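## Task

Place the strip with seven holes on top of the blue cube, then push a bolt down through the strip's centre hole and into the hole in the cube. Avoid letting the strip, the cube or any bolt drop far or drop repeatedly. After release the strip may tilt and the bolt may lean, but the cube has to finish resting on the table with its hole facing up. Declare that you are done to finish.

## Robot and tools

Robot: two six-joint UR7e-style arms, left_arm and right_arm. Each carries a two-finger parallel gripper (pads open to 50 mm) and a wrist camera. Root bases sit at left_arm (-0.018, +0.432, 0) m and right_arm (-0.010, -0.503, 0) m. Cameras are cam_high, cam_low, cam_left_wrist and cam_right_wrist, each 896x504.

Frames: every position, orientation, velocity and offset uses the scene frame. Its origin is at table-top height, halfway between the arms. +z points up, +x points out over the table, and left_arm is on the +y side (image left/right do not follow these names). On a gripper, the fingers point along its own +z and close along its own x. end_effector_position is the point between the pads; fingertips extend 17.5 mm past it. A camera mount up to 12 cm wide sticks out toward the gripper's -y side and rotates with it.

execute_actions(actions, cameras): actions is a list of actions. Each action is a table of 1 to 15 rows, one row per 1/30 s step. If there are fewer than 15 rows, the last row repeats. Every row holds 18 numbers in [-1, 1], always for both arms: left dx, dy, dz, rx, ry, rz, gripper position, force_limit, speed, then the same nine for the right arm. dx..rz are offsets, not poses. They count from that arm's Hand target as it stood when the action began, never from the row before. Scale: 1.0 = 0.6 m or 180 degrees. rx, ry, rz form one rotation vector about the gripper point. Sending the same offset again moves the arm further. All-zero pose numbers ask nothing new of that arm. Gripper numbers are absolute commands every time, so resend the current ones. position: +1 fully open, about -0.65 pads touching, -1 closes until an object stops it. force_limit: -1 about 20 N, 0 about 102 N, +1 about 185 N per pad. speed: -1 = 20 mm/s, 0 = 85, +1 = 150. Both force_limit and speed start at +1. Images come back only when actions is empty or cameras names them; ["all"] gives every camera.

move(target, speed, blend, stop_force, zero, blocking, cameras): target is one 18-number row in the same layout, or a list of up to 15 rows. Every row is an offset from the Hand targets at the start of the move, not from the previous row. Grippers travel in straight lines and turn the short way. Nothing avoids obstacles or the other arm. speed: top path speed in m/s, 0.002 to 3.6, default 0.25 (turns up to twice that in rad/s). One value, or one per target. blend: corner rounding in metres for a list; 0 means stop at each corner. A move is capped at 10 s. stop_force: 3 to 120 N, shared by both arms. An arm's path ends when the wrist sensor feels that much push against its motion, and the arm backs off to its pose just before contact. Leave stop_force out when pulling away from a surface. With stop_force, every row of a list needs the same finger numbers. zero (default true) re-zeroes the sensor first. blocking=false returns after about 0.5 s while the move continues; it cannot be combined with stop_force. The result adds a move: line giving the outcome (done = at rest within 3 mm and 2 degrees; also off_target, moving, held, fault) and any limits (paced = pose clipped, held = steps withheld).

wait(seconds 0 to 3600) lets time run; a running move continues. stop() brakes a running move. zoom_image(camera, region [x0, y0, x1, y1] in pixels, at most 504x504) enlarges part of that camera's latest image. zero_wrist_force(arm) subtracts the current wrist reading. read_manual only returns licence text. finished_scene(scene 1 or 2) ends the scene for good. Call it only once the result holds with no robot help.

Result lines: Hand target is the last commanded pose, and the next offsets count from it. A gripper often stops a little short of it; send the gap as an offset if it matters. Tool commands are the current gripper commands. object_status: 0 moving; 1 blocked while opening; 2 blocked while closing (a grip); 3 reached the commanded opening or pads met, so usually nothing is held. Opening in mm is about (250 - position_measured) x 0.202. Wrist force and Wrist torque are given on the end effector's own axes, along with the peak since the last reading. Joint torques are total drive output and are noisy. Velocities are omitted when joints are still. Step readings list positions during actions. A MOTOR HOT line warns of heating.

Control details: each step, commanded orientation is limited to 32 degrees from the measured one. Motion lags commands by roughly 0.09 to 0.22 s, and fast moves overshoot. The clearance check holds back commands that bring the arms too close together. Paths near an arm's own base can whip the elbow around, so route around the base.

Avoid: commanding past a firm contact, since the arms are stiff. A force near 150 N (plus or minus 25), wrist joint torque over 24.3 N m, or a joint straying from its plan causes a fault and a 10 s stop. Motors overheat at 85 C from long loads or stretched arms, braking the arm for 30 to 60 s. Do not let the arms or grippers hit or squeeze each other. Do not release parts while they are moving, drop them from a height, or slam them. Anything left off the table fails the task. Objects can be nudged briefly by outside pushes, so check before finishing.

Each tool is called after "Request:" by a JSON object that holds its "api" and its "payload".

## Session

Request:
{"api": "execute_actions", "payload": {"actions": []}}

Scene clock: 0.00 s.
left_arm: end_effector_position=(+0.5907, +0.0726, +0.1568) position_measured=3 object_status=3 end_effector_quat_wxyz=(-0.022, +0.471, +0.881, -0.022) | right_arm: end_effector_position=(+0.3069, +0.0280, +0.1022) position_measured=3 object_status=3 end_effector_quat_wxyz=(-0.167, -0.025, +0.950, +0.262)
Joint positions: left_arm=[-0.701 -1.006 1.272 -1.802 -1.623 -1.291] | right_arm=[4.17 -1.99 -1.906 -0.521 2.137 -0.513]
Joint velocities: within noise
Joint torques (N m): no reading
Wrist force (N): no reading
Wrist torque (N m): no reading
Wrist force, peak (N): no reading
Hand target: left_arm +0.5907, +0.0726, +0.1568; -0.022, +0.471, +0.881, -0.022 | right_arm +0.3069, +0.0280, +0.1022; -0.167, -0.025, +0.950, +0.262
Tool commands: left_gripper/position=+1.0 left_gripper/force_limit=+1.0 left_gripper/speed=+1.0 right_gripper/position=+1.0 right_gripper/force_limit=+1.0 right_gripper/speed=+1.0

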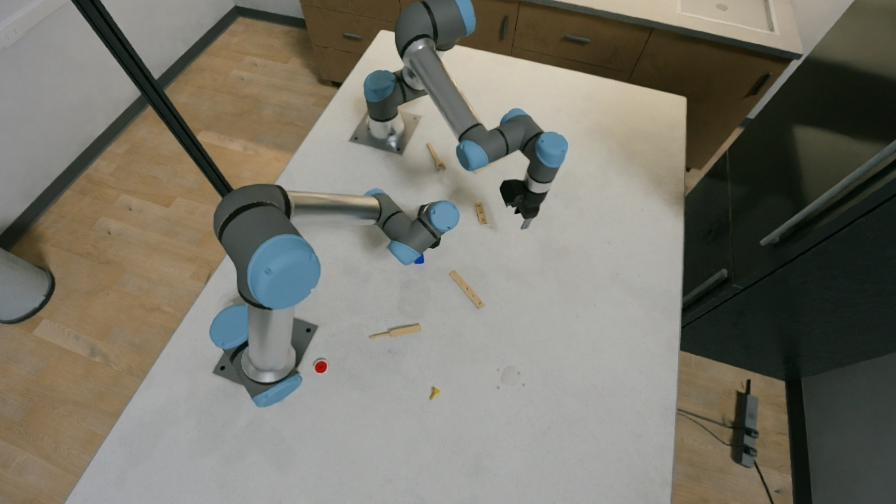

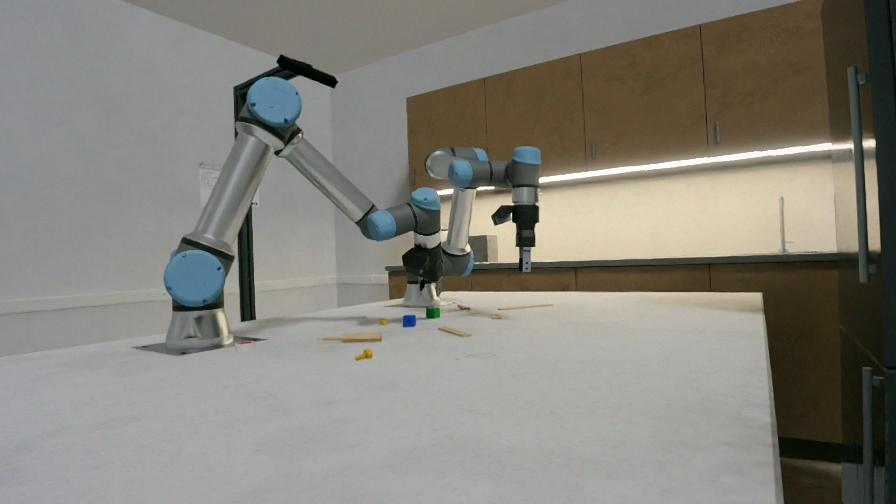

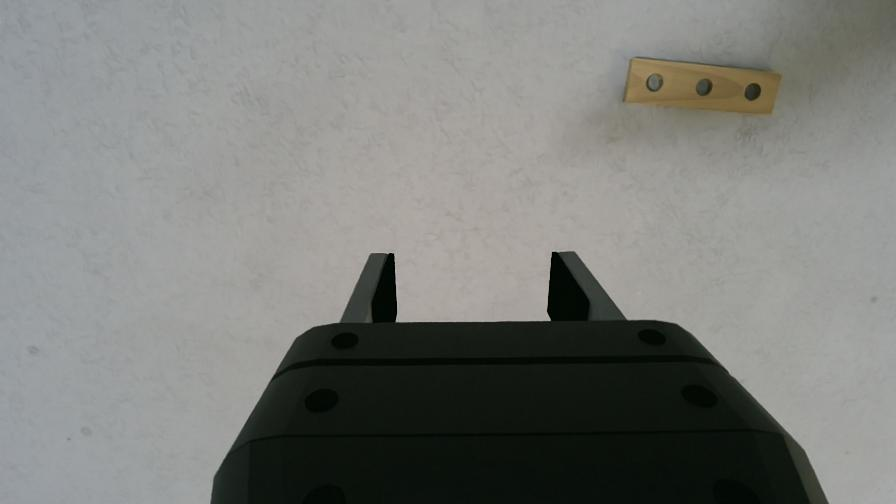

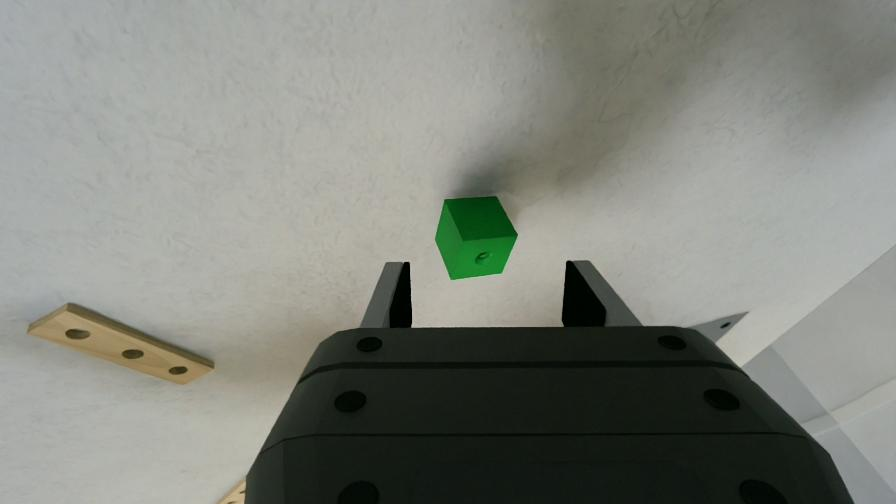

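Request:
{"api": "zoom_image", "payload": {"camera": "cam_high", "region": [340, 120, 560, 320]}}

Request:
{"api": "zoom_image", "payload": {"camera": "cam_high", "region": [280, 230, 540, 430]}}

Request:
{"api": "zoom_image", "payload": {"camera": "cam_low", "region": [220, 270, 580, 400]}}

Scaled by 2.291 from the camera's image (finer frame: 1280x720).

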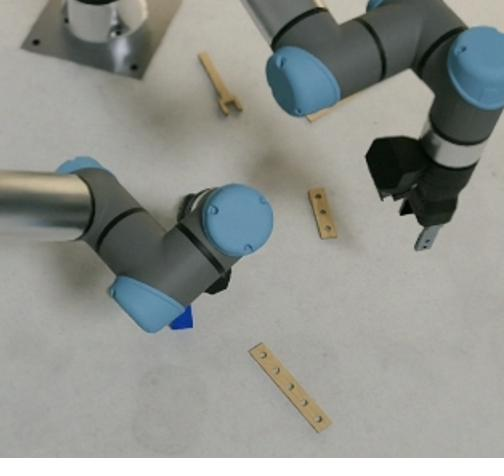

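Scaled by 1.938 from the camera's image (finer frame: 1280x720).

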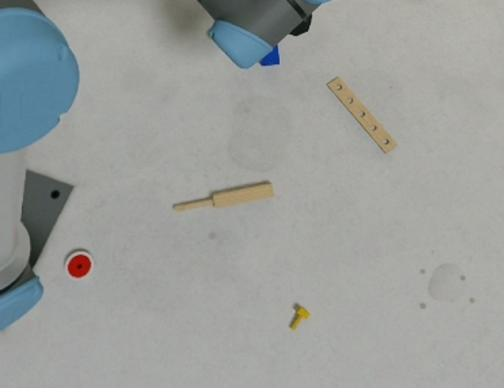

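Scaled by 1.400 from the camera's image (finer frame: 1280x720).

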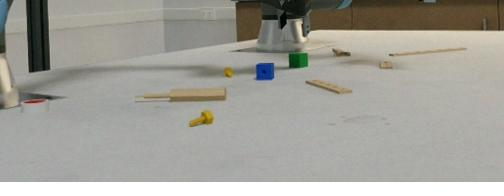

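Request:
{"api": "move", "payload": {"target": [-0.2345, 0.2123, 0.4887, 0.0057, -0.0189, 0, 1, 1, 1, -0.0115, -0.38, 0.5797, -0.1696, -0.1081, -0.0162, 1, 1, 1], "speed": 0.5, "cameras": ["all"]}}

Scene clock: 22.27 s.
left_arm: end_effector_position=(+0.4500, +0.1999, +0.4499) position_measured=3 object_status=3 end_effector_quat_wxyz=(+0.000, +0.472, +0.882, +0.000) | right_arm: end_effector_position=(+0.2999, -0.2000, +0.4499) position_measured=3 object_status=3 end_effector_quat_wxyz=(+0.000, +0.000, +1.000, +0.000)
Joint positions: left_arm=[-0.716 -1.493 1.175 -1.252 -1.571 -1.307] | right_arm=[4.233 -1.431 -1.384 -1.897 1.571 -0.484]
Joint torques (N m): left_arm=[8.32 -39.09 -35.97 -0.56 -1.42 1.33] | right_arm=[-8.34 31.04 34.68 1.34 -1.35 -2.87]
Wrist force (N): left_arm=[-0.1 0.2 0.1] | right_arm=[-1.7 -1.0 -1.0]
Wrist torque (N m): left_arm=[0.05 0.02 0.04] | right_arm=[0.02 0.25 -0.13]
Wrist force, peak (N): left_arm=[2.2 -0.6 -3.2] | right_arm=[-0.9 -3.2 -5.3]
Hand target: left_arm +0.4500, +0.2000, +0.4500; +0.000, +0.471, +0.882, +0.000 | right_arm +0.3000, -0.2000, +0.4500; +0.000, +0.000, +1.000, +0.000
Off the commanded pose: left_arm 0.000 m, 0 deg | right_arm 0.000 m, 0 deg.
move: done

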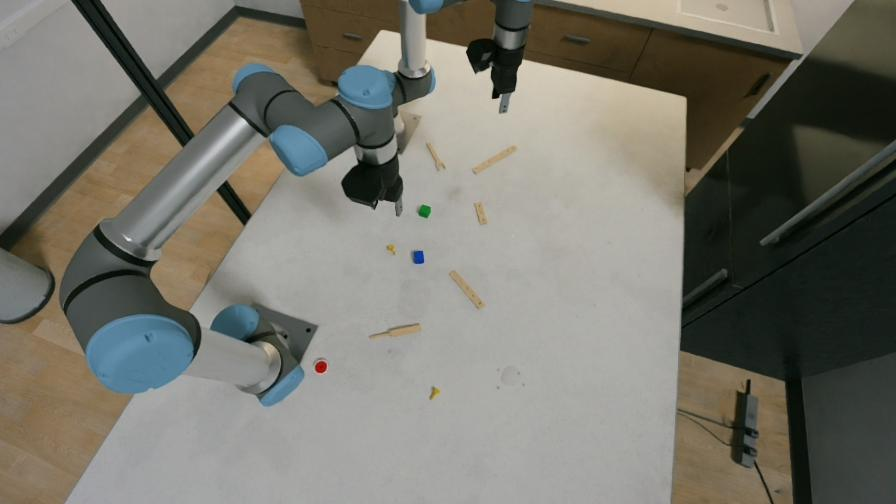

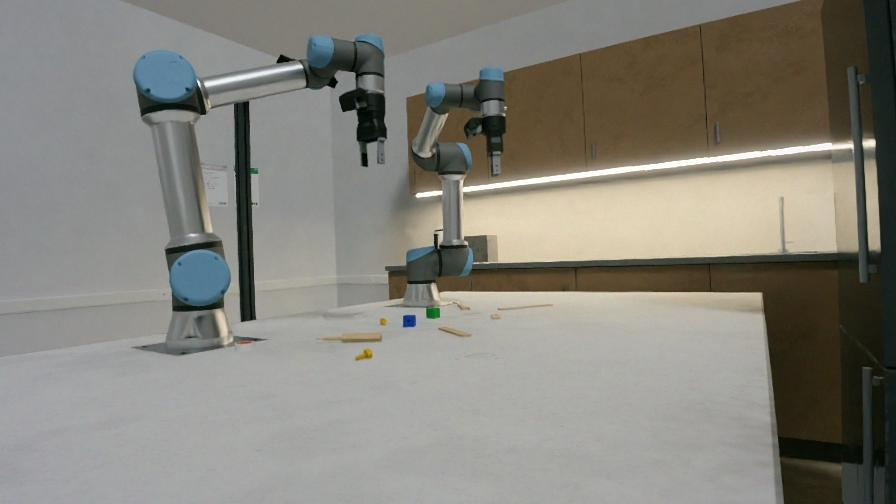

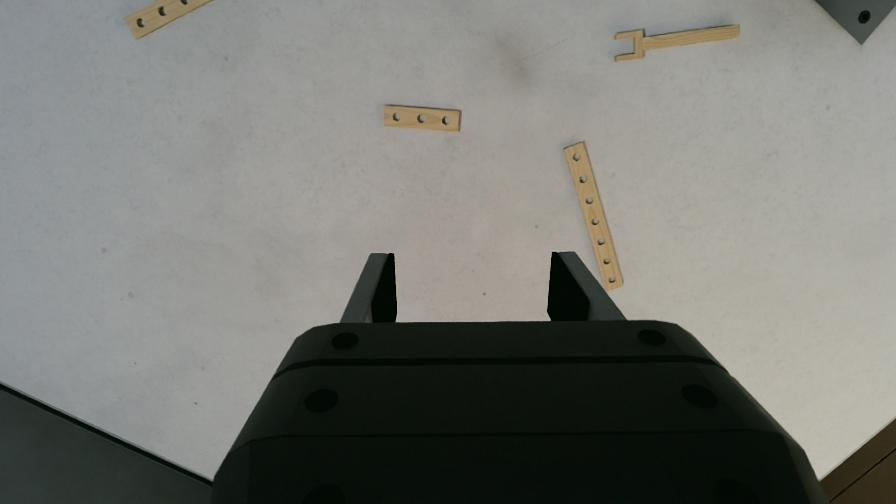

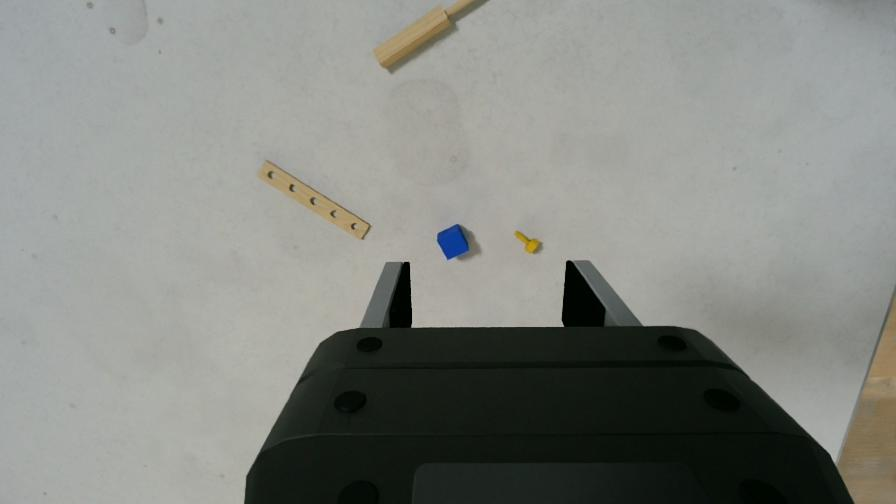

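Request:
{"api": "zoom_image", "payload": {"camera": "cam_right_wrist", "region": [420, 210, 560, 280]}}

Request:
{"api": "zoom_image", "payload": {"camera": "cam_low", "region": [350, 295, 480, 370]}}

Request:
{"api": "zoom_image", "payload": {"camera": "cam_high", "region": [375, 190, 455, 280]}}

Request:
{"api": "zoom_image", "payload": {"camera": "cam_left_wrist", "region": [540, 130, 660, 300]}}

Scaled by 3.600 from the camera's image (finer frame: 1280x720).

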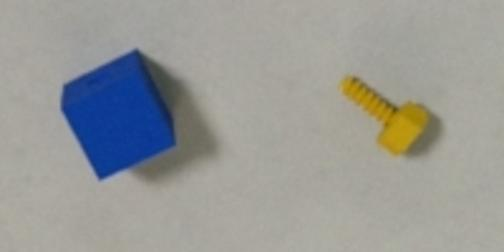

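Scaled by 3.877 from the camera's image (finer frame: 1280x720).

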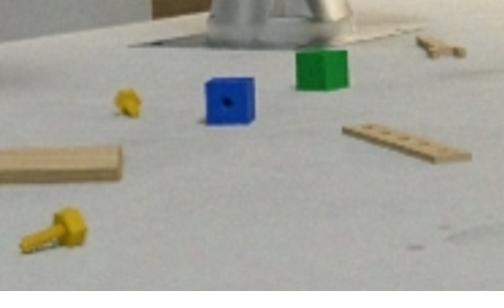

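Scaled by 5.600 from the camera's image (finer frame: 1280x720).

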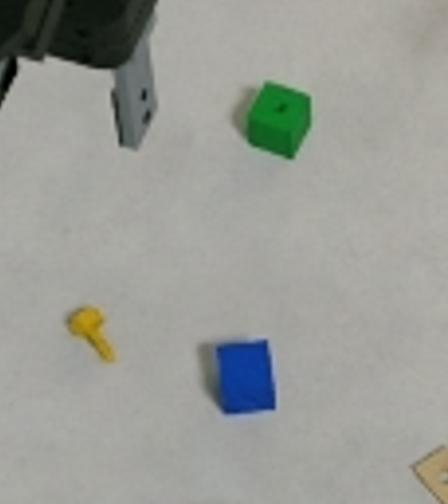

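Scaled by 2.965 from the camera's image (finer frame: 1280x720).

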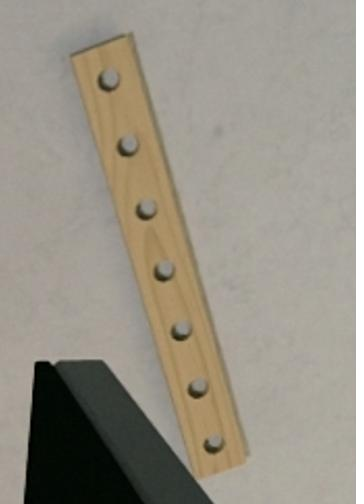

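Request:
{"api": "move", "payload": {"target": [-0.25, -0.465, -0.45, 0, 0, 0.469, 1, 1, 1, 0.2667, -0.3333, -0.1667, 0, 0, 0.952, 1, 1, 1], "speed": 0.8, "cameras": ["all"]}}

Scene clock: 63.93 s.
left_arm: end_effector_position=(+0.3000, -0.0790, +0.1801) position_measured=3 object_status=3 end_effector_quat_wxyz=(+0.000, -0.243, +0.970, +0.000) | right_arm: end_effector_position=(+0.4600, -0.4000, +0.3500) position_measured=3 object_status=3 end_effector_quat_wxyz=(+0.000, +0.997, -0.075, +0.000)
Joint positions: left_arm=[-1.236 -1.29 1.633 -1.914 -1.57 -3.3] | right_arm=[3.642 -1.502 -1.582 -1.628 1.571 -4.066]
Joint torques (N m): left_arm=[7 -39.11 -35.36 -2.42 -1.22 -1.67] | right_arm=[-2.65 36.03 32.94 2.02 -1.3 -3.14]
Wrist force (N): left_arm=[0.1 0.0 -0.1] | right_arm=[-1.6 -1.0 -0.8]
Wrist torque (N m): left_arm=[0.01 -0.01 0.01] | right_arm=[0.03 0.20 -0.09]
Wrist force, peak (N): left_arm=[0.8 1.5 -1.5] | right_arm=[-1.9 -1.3 -1.2]
Hand target: left_arm +0.3000, -0.0790, +0.1800; +0.000, -0.243, +0.970, +0.000 | right_arm +0.4600, -0.4000, +0.3500; +0.000, +0.997, -0.075, +0.000
Off the commanded pose: left_arm 0.000 m, 0 deg | right_arm 0.000 m, 0 deg.
move: done

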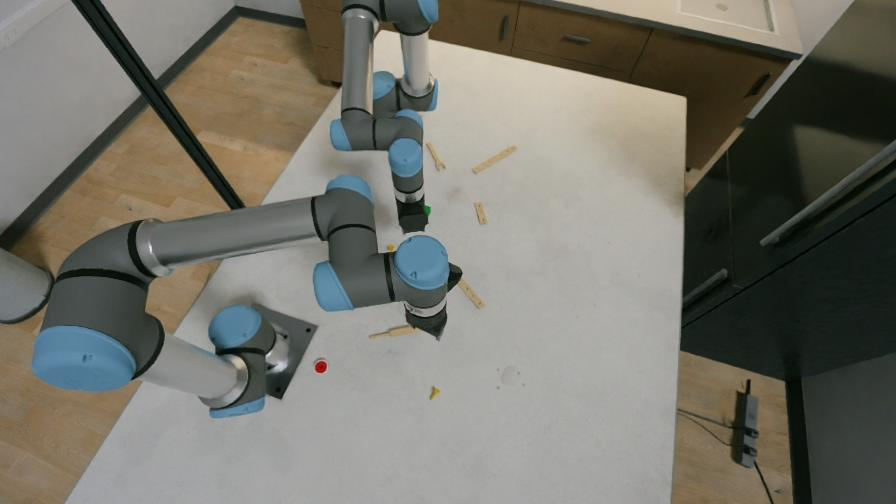

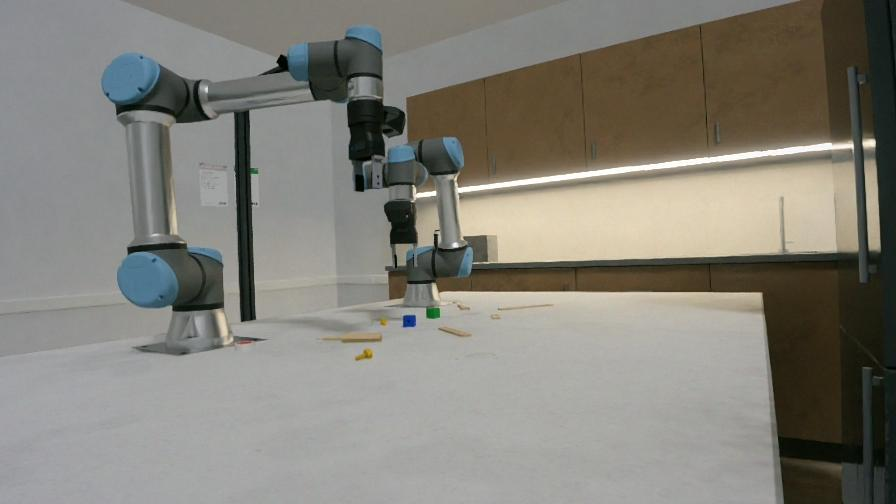

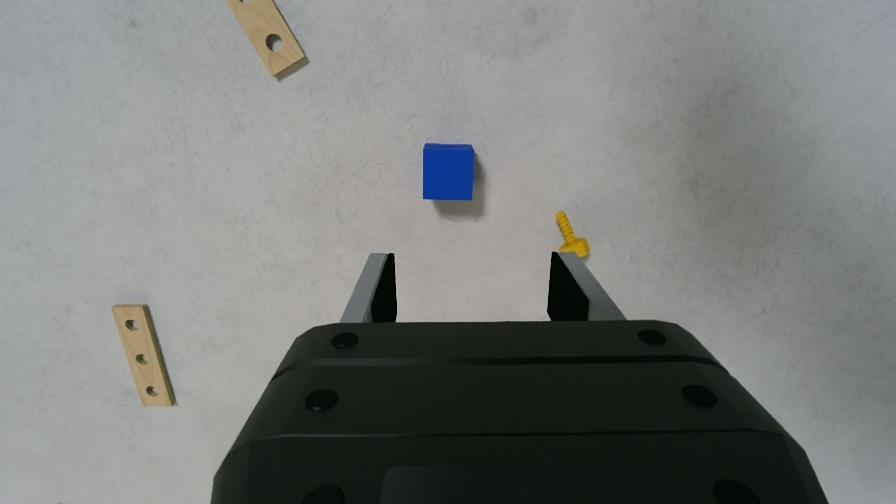

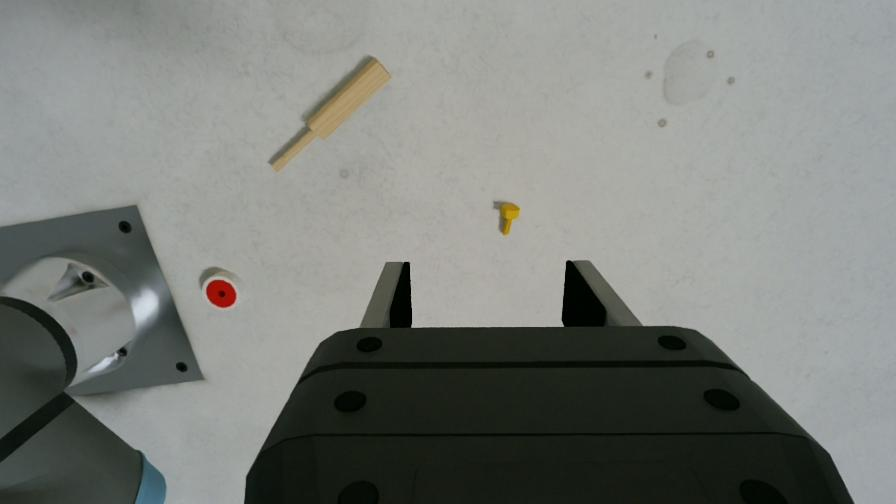

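Request:
{"api": "zoom_image", "payload": {"camera": "cam_left_wrist", "region": [380, 110, 620, 280]}}

Request:
{"api": "zoom_image", "payload": {"camera": "cam_right_wrist", "region": [450, 160, 570, 280]}}

Scaled by 2.100 from the camera's image (finer frame: 1280x720).

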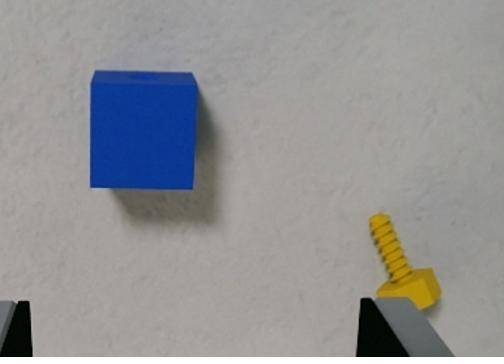

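Scaled by 4.200 from the camera's image (finer frame: 1280x720).

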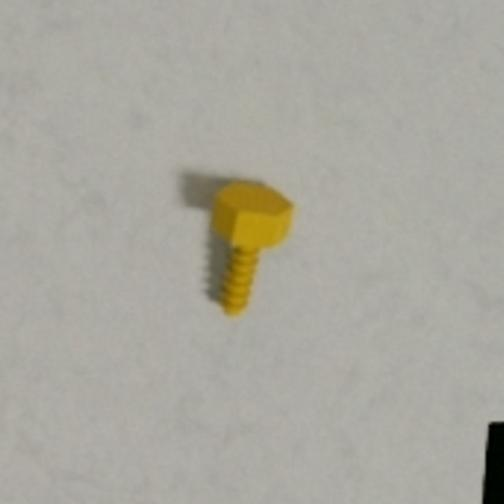

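Request:
{"api": "move", "payload": {"target": [0.05, -0.0613, -0.1727, 0.147, 0.0786, 0, 1, 1, 1, 0.0783, -0.125, -0.3833, 0, 0, -0.0428, 1, 1, 1], "speed": 0.4, "cameras": ["cam_left_wrist", "cam_right_wrist"]}}

Scene clock: 81.67 s.
left_arm: end_effector_position=(+0.3300, -0.1158, +0.0765) position_measured=3 object_status=3 end_effector_quat_wxyz=(-0.063, -0.235, +0.937, +0.251) end_effector_velocity=(-0.001, +0.000, +0.000) end_effector_angular_velocity=(+0.003, +0.002, -0.001) | right_arm: end_effector_position=(+0.5070, -0.4750, +0.1202) position_measured=3 object_status=3 end_effector_quat_wxyz=(+0.000, +0.990, -0.142, +0.000) end_effector_velocity=(+0.001, +0.000, -0.001) end_effector_angular_velocity=(+0.001, -0.002, -0.001)
Joint positions: left_arm=[-1.187 -0.776 1.059 -1.334 -1.625 -3.237] | right_arm=[3.46 -1.724 -1.963 -1.026 1.571 -4.113]
Joint velocities: left_arm=[-0.001 0.003 -0.004 0.005 -0.001 0] | right_arm=[0 -0.002 -0.001 0.005 0 0.001]
Joint torques (N m): left_arm=[-8.88 -45.72 -33.84 0.63 1.06 -1.8] | right_arm=[-5.2 20.39 15.54 4.64 1.91 2.28]
Wrist force (N): left_arm=[0.0 -0.6 -0.8] | right_arm=[-2.0 -1.0 -1.0]
Wrist torque (N m): left_arm=[-0.04 0.00 -0.03] | right_arm=[0.04 0.29 -0.12]
Wrist force, peak (N): left_arm=[0.0 -3.5 0.2] | right_arm=[-2.4 -2.4 -4.6]
Hand target: left_arm +0.3300, -0.1158, +0.0764; -0.063, -0.235, +0.937, +0.251 | right_arm +0.5070, -0.4750, +0.1200; +0.000, +0.990, -0.142, +0.000
Off the commanded pose: left_arm 0.000 m, 0 deg | right_arm 0.000 m, 0 deg.
move: done

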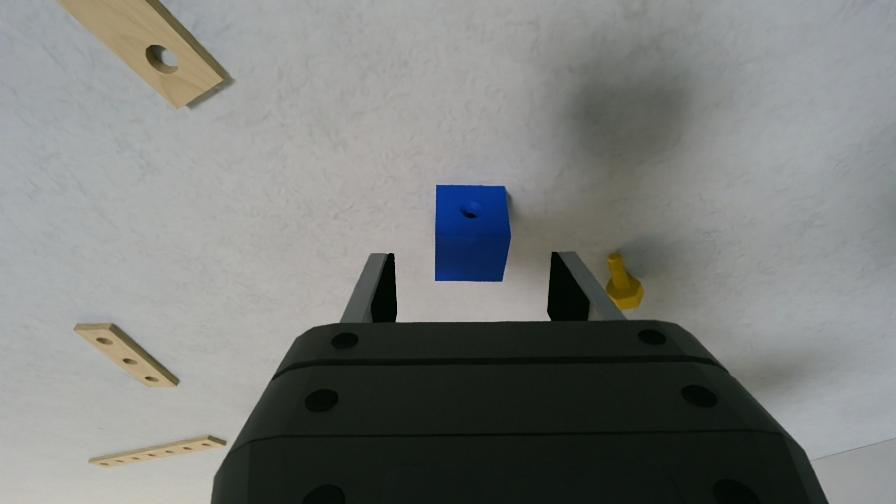

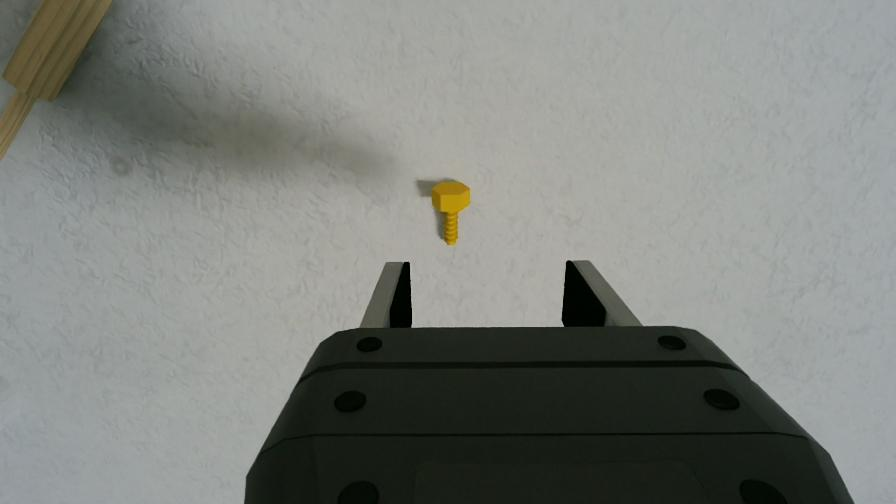

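Request:
{"api": "zoom_image", "payload": {"camera": "cam_left_wrist", "region": [360, 160, 680, 340]}}

Request:
{"api": "zoom_image", "payload": {"camera": "cam_right_wrist", "region": [390, 160, 510, 260]}}

Scaled by 1.575 from the camera's image (finer frame: 1280x720).

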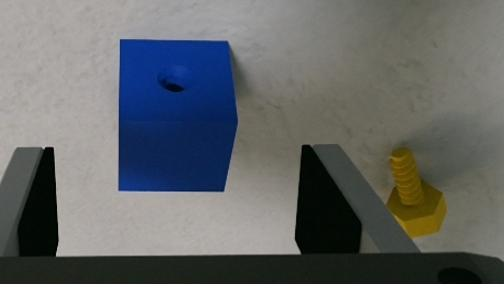

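Scaled by 4.200 from the camera's image (finer frame: 1280x720).

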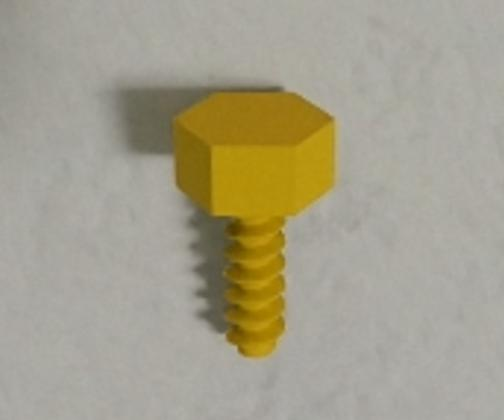

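Request:
{"api": "move", "payload": {"target": [[-0.0183, 0.0331, -0.065, 0, 0, 0, 1, 1, 1, -0.003, 0.0295, -0.125, 0, 0, 0, 1, 1, 1], [-0.0243, 0.0438, -0.0865, 0, 0, 0, 1, 1, 1, -0.003, 0.0295, -0.1675, 0, 0, 0, 1, 1, 1]], "speed": [0.2, 0.04], "blend": [0.005, 0], "stop_force": 10, "cameras": ["cam_left_wrist", "cam_right_wrist"]}}

Scene clock: 98.17 s.
left_arm: end_effector_position=(+0.3154, -0.0895, +0.0245) position_measured=3 object_status=3 end_effector_quat_wxyz=(-0.063, -0.235, +0.937, +0.251) | right_arm: end_effector_position=(+0.5052, -0.4573, +0.0192) position_measured=3 object_status=3 end_effector_quat_wxyz=(+0.000, +0.990, -0.142, +0.000)
Joint positions: left_arm=[-1.193 -0.801 1.247 -1.497 -1.628 -3.242] | right_arm=[3.495 -1.889 -2.076 -0.747 1.571 -4.079]
Joint torques (N m): left_arm=[-2.21 -53.82 -33.08 0.59 -0.39 -0.22] | right_arm=[-3.9 43 22.12 0.21 -0.74 -3]
Wrist force (N): left_arm=[0.1 -0.6 -0.9] | right_arm=[-0.3 -2.0 -9.5]
Wrist torque (N m): left_arm=[-0.07 -0.03 0.01] | right_arm=[0.15 0.58 -0.16]
Wrist force, peak (N): left_arm=[0.1 -0.4 -1.9] | right_arm=[-3.4 -0.3 -20.0]
Hand target: left_arm +0.3154, -0.0895, +0.0245; -0.063, -0.235, +0.937, +0.251 | right_arm +0.5052, -0.4573, +0.0192; +0.000, +0.990, -0.142, +0.000
Off the commanded pose: left_arm 0.000 m, 0 deg | right_arm 0.000 m, 0 deg.
move: contact (right_arm)

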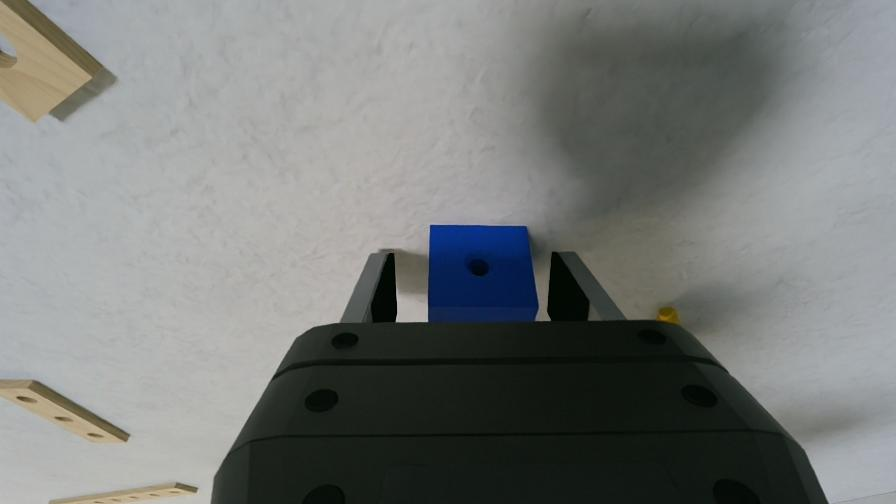

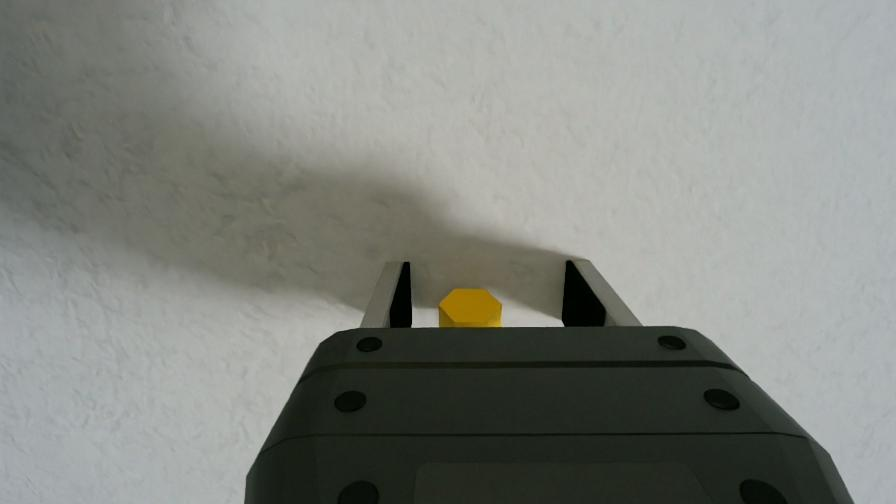

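Request:
{"api": "move", "payload": {"target": [[0, 0, 0, 0, 0, 0, 1, 1, 1, 0, 0, 0.0025, 0, 0, 0, 1, 1, 1], [0, 0, 0, 0, 0, 0, -1, -0.7, -0.4, 0, 0, 0.0025, 0, 0, 0, -1, -0.6, -0.4], [0, 0, 0.1, 0, 0, 0, -1, -0.7, -0.4, 0, 0, 0.15, 0, 0, 0, -1, -0.6, -0.4]], "speed": [0.1, 0.1, 0.2], "cameras": ["all"]}}

Scene clock: 103.23 s.
left_arm: end_effector_position=(+0.3154, -0.0895, +0.0845) position_measured=103 object_status=2 end_effector_quat_wxyz=(-0.063, -0.235, +0.937, +0.251) | right_arm: end_effector_position=(+0.5051, -0.4574, +0.1091) position_measured=164 object_status=2 end_effector_quat_wxyz=(+0.000, +0.990, -0.142, +0.000)
Joint positions: left_arm=[-1.193 -0.858 1.183 -1.376 -1.628 -3.242] | right_arm=[3.495 -1.737 -1.979 -0.996 1.571 -4.079]
Joint torques (N m): left_arm=[5.97 -50.03 -22.38 -0.54 0.59 0.98] | right_arm=[5.29 43.12 30.13 1.51 0.28 2.28]
Wrist force (N): left_arm=[0.0 -0.8 -0.6] | right_arm=[-2.1 -1.1 -0.8]
Wrist torque (N m): left_arm=[-0.07 -0.01 0.00] | right_arm=[0.02 0.31 -0.12]
Wrist force, peak (N): left_arm=[0.0 0.6 -2.4] | right_arm=[-0.5 -2.2 -9.6]
Hand target: left_arm +0.3154, -0.0895, +0.0845; -0.063, -0.235, +0.937, +0.251 | right_arm +0.5052, -0.4573, +0.1092; +0.000, +0.990, -0.142, +0.000
Off the commanded pose: left_arm 0.000 m, 0 deg | right_arm 0.000 m, 0 deg.
move: done

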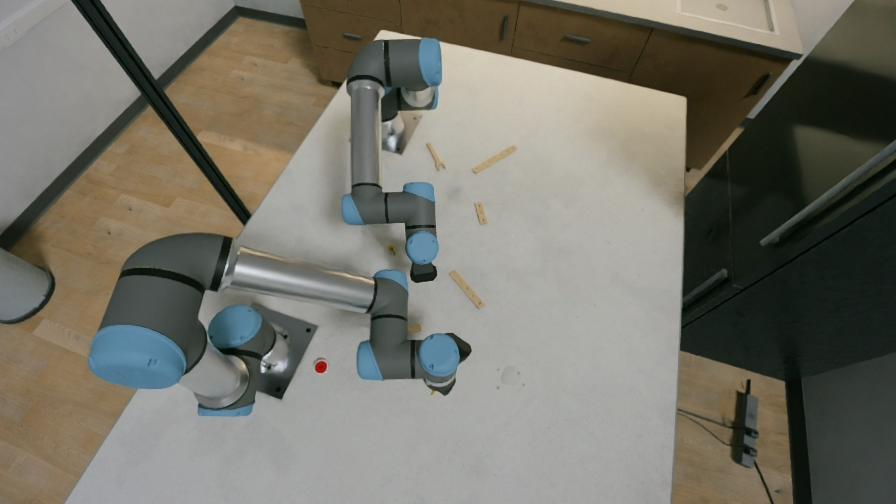

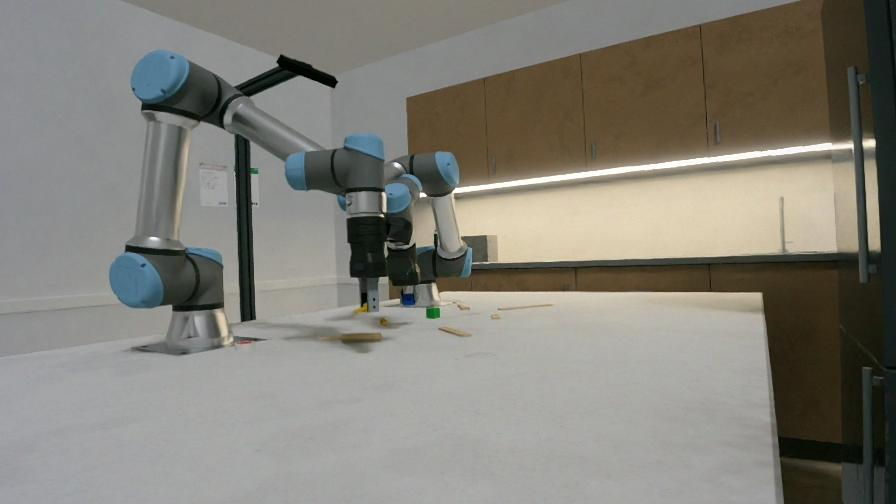

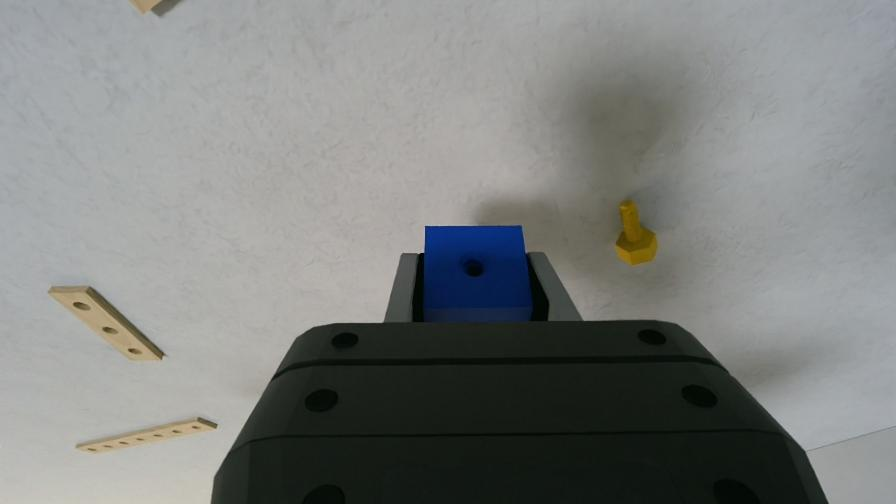

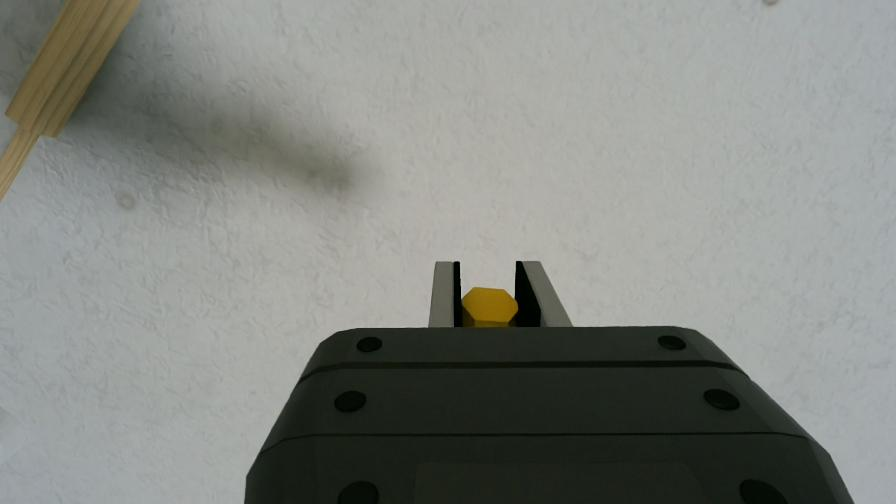

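Request:
{"api": "zoom_image", "payload": {"camera": "cam_right_wrist", "region": [420, 250, 580, 340]}}

Request:
{"api": "zoom_image", "payload": {"camera": "cam_low", "region": [330, 250, 450, 350]}}

Scaled by 3.150 from the camera's image (finer frame: 1280x720).

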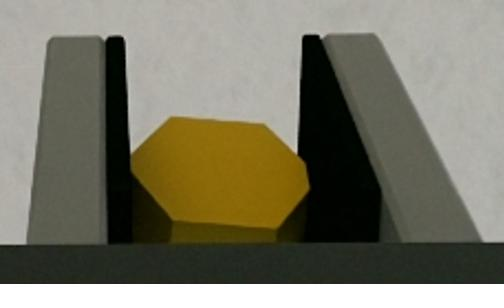

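Scaled by 4.200 from the camera's image (finer frame: 1280x720).

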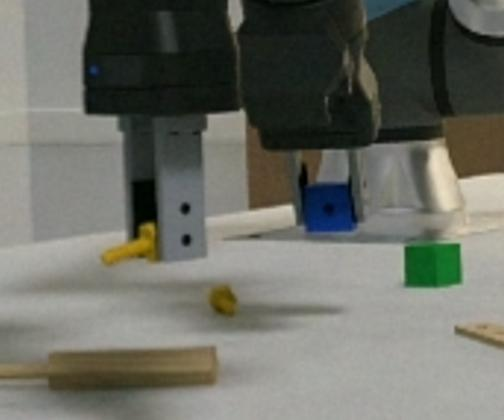

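Request:
{"api": "move", "payload": {"target": [[0, 0, 0.01, -0.441, -0.236, 0, -1, -0.7, -0.4, -0.2418, 0.3622, 0.085, 0.433, -0.0621, 0.076, -1, -0.6, -0.4], [0, 0, -0.08, -0.441, -0.236, 0, -1, -0.7, -0.4, -0.2418, 0.3622, 0.085, 0.433, -0.0621, 0.076, -1, -0.6, -0.4]], "speed": [0.6, 0.15], "blend": [0.01, 0], "cameras": ["all"]}}

Scene clock: 133.70 s.
left_arm: end_effector_position=(+0.3154, -0.0895, +0.0366) position_measured=103 object_status=2 end_effector_quat_wxyz=(+0.122, -0.211, +0.840, -0.485) | right_arm: end_effector_position=(+0.3601, -0.2400, +0.1603) position_measured=164 object_status=2 end_effector_quat_wxyz=(-0.633, +0.774, +0.000, +0.000)
Joint positions: left_arm=[-1.3 -0.813 2.308 -4.104 -1.378 -3.254] | right_arm=[3.538 -2.176 -2.392 0.938 2.703 -3.59]
Joint torques (N m): left_arm=[11.13 -27.48 2.51 -5.37 -0.15 1.42] | right_arm=[-7.52 29.84 -3.33 3.79 0.49 2.34]
Wrist force (N): left_arm=[0.0 0.8 -0.3] | right_arm=[-1.5 -4.4 -1.2]
Wrist torque (N m): left_arm=[-0.14 0.00 0.07] | right_arm=[-1.00 0.46 -0.02]
Wrist force, peak (N): left_arm=[0.0 3.4 1.0] | right_arm=[-1.5 -4.7 -1.3]
Hand target: left_arm +0.3154, -0.0895, +0.0365; +0.122, -0.211, +0.840, -0.485 | right_arm +0.3601, -0.2400, +0.1602; -0.633, +0.774, +0.000, +0.000
Off the commanded pose: left_arm 0.000 m, 0 deg | right_arm 0.000 m, 0 deg.
move: done

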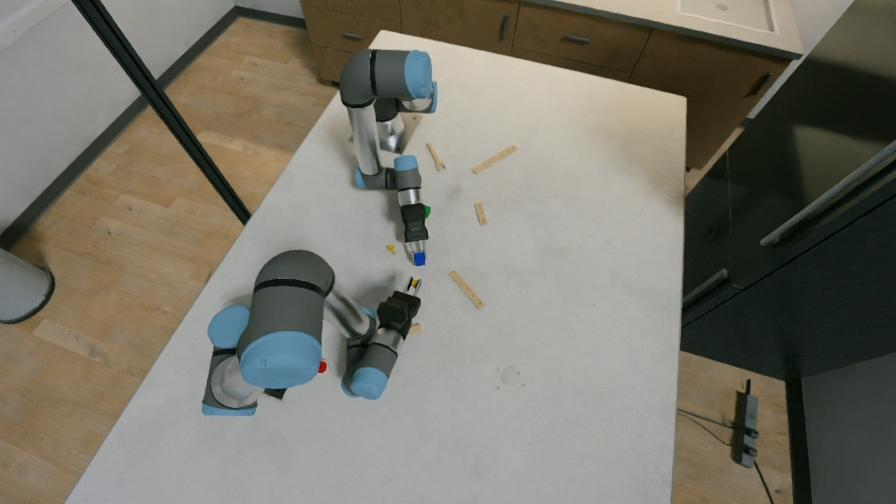

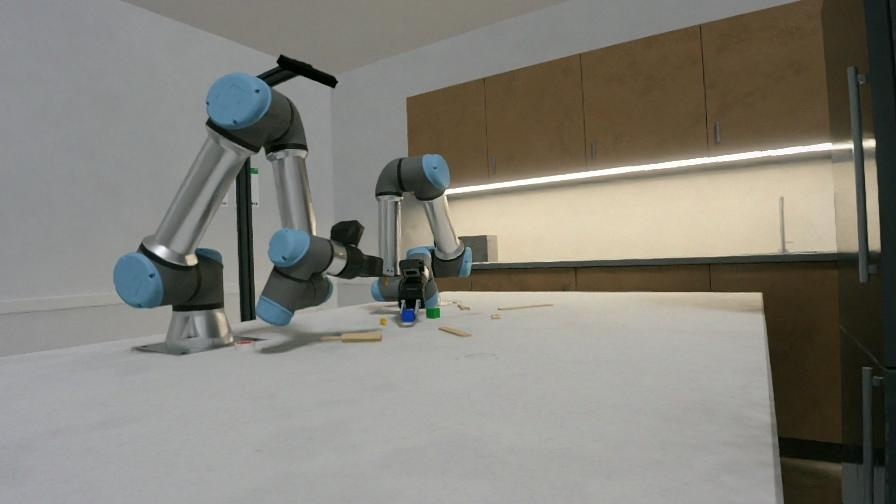

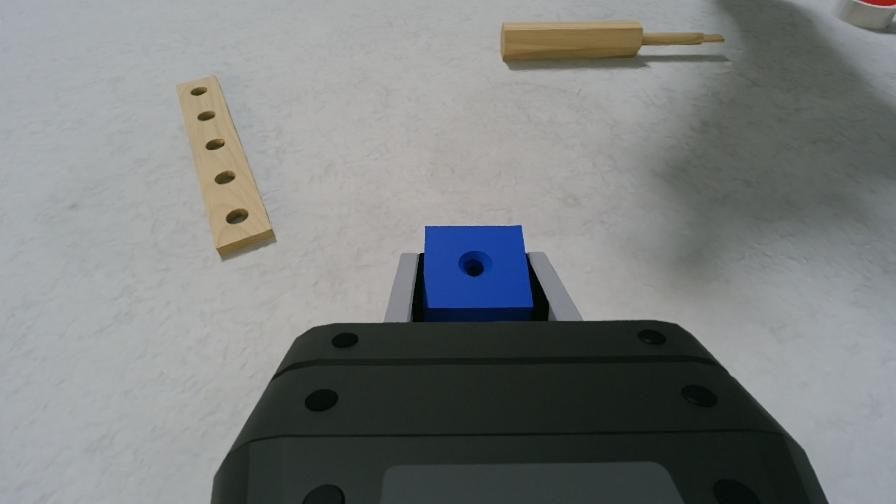

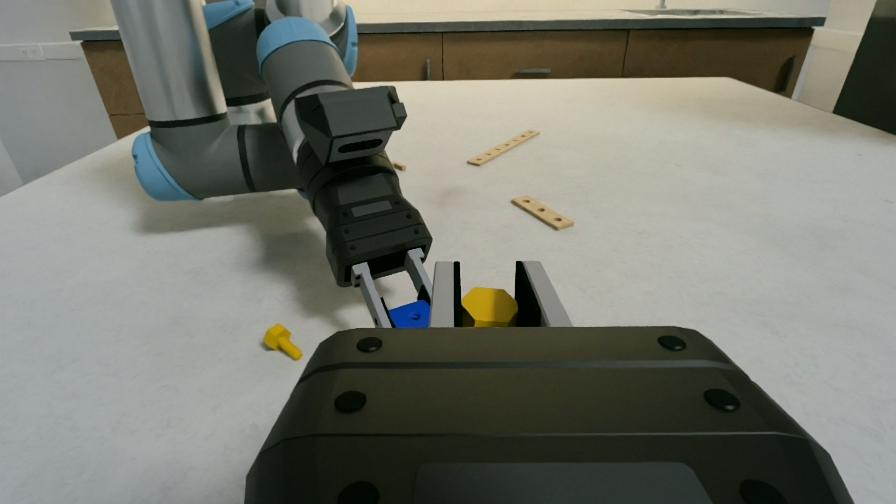

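Request:
{"api": "zoom_image", "payload": {"camera": "cam_left_wrist", "region": [410, 210, 550, 330]}}

Request:
{"api": "move", "payload": {"target": [0, 0, -0.027, 0, 0, 0, -1, -0.7, -0.4, 0, 0, 0, 0, 0, 0, -1, -0.6, -0.4], "speed": 0.03, "stop_force": 6, "cameras": ["cam_low", "cam_left_wrist"]}}

Scaled by 3.600 from the camera's image (finer frame: 1280x720).

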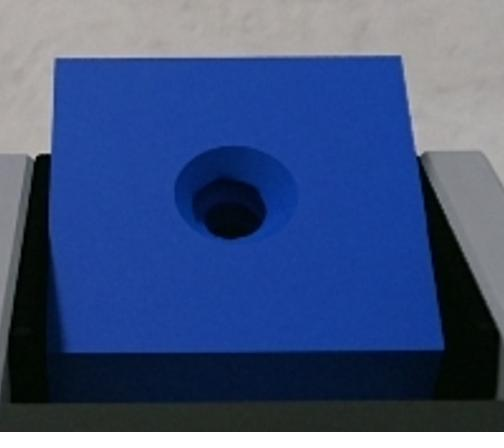

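Scene clock: 136.57 s.
left_arm: end_effector_position=(+0.3154, -0.0895, +0.0207) position_measured=103 object_status=2 end_effector_quat_wxyz=(+0.122, -0.211, +0.840, -0.485) | right_arm: end_effector_position=(+0.3601, -0.2400, +0.1602) position_measured=164 object_status=2 end_effector_quat_wxyz=(-0.633, +0.774, +0.000, +0.000)
Joint positions: left_arm=[-1.3 -0.763 2.297 -4.142 -1.378 -3.254] | right_arm=[3.538 -2.176 -2.392 0.938 2.703 -3.59]
Joint torques (N m): left_arm=[8.97 -42.13 3.68 -5.8 0.65 0.72] | right_arm=[-7.5 22.7 -2.95 4.03 0.3 2.14]
Wrist force (N): left_arm=[0.2 -0.3 -0.5] | right_arm=[-1.6 -4.7 -1.3]
Wrist torque (N m): left_arm=[-0.11 -0.02 0.06] | right_arm=[-1.02 0.47 -0.02]
Wrist force, peak (N): left_arm=[0.3 -12.8 -16.7] | right_arm=[-1.6 -4.8 -1.2]
Hand target: left_arm +0.3154, -0.0895, +0.0207; +0.122, -0.211, +0.840, -0.485 | right_arm +0.3601, -0.2400, +0.1602; -0.633, +0.774, +0.000, +0.000
Off the commanded pose: left_arm 0.000 m, 0 deg | right_arm 0.000 m, 0 deg.
move: contact (left_arm)

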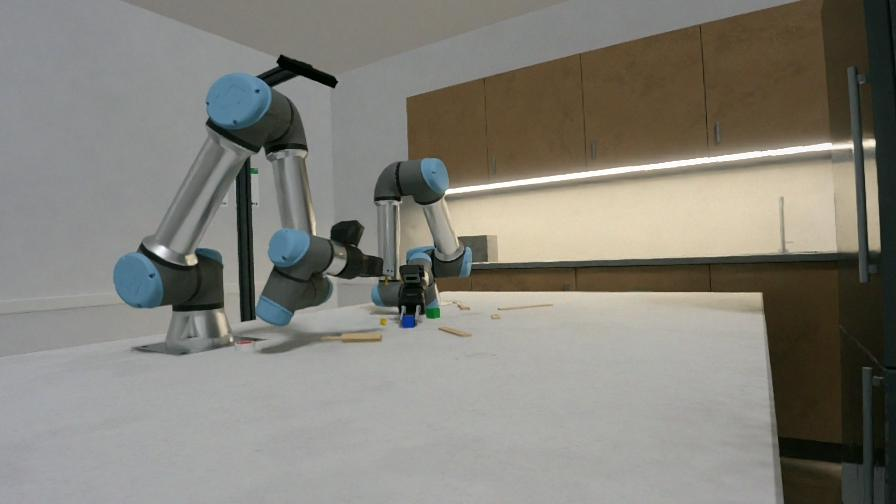

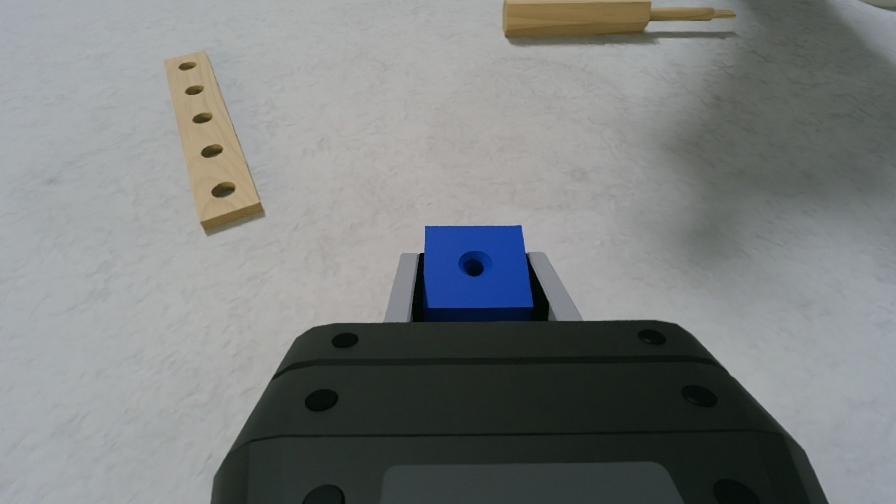

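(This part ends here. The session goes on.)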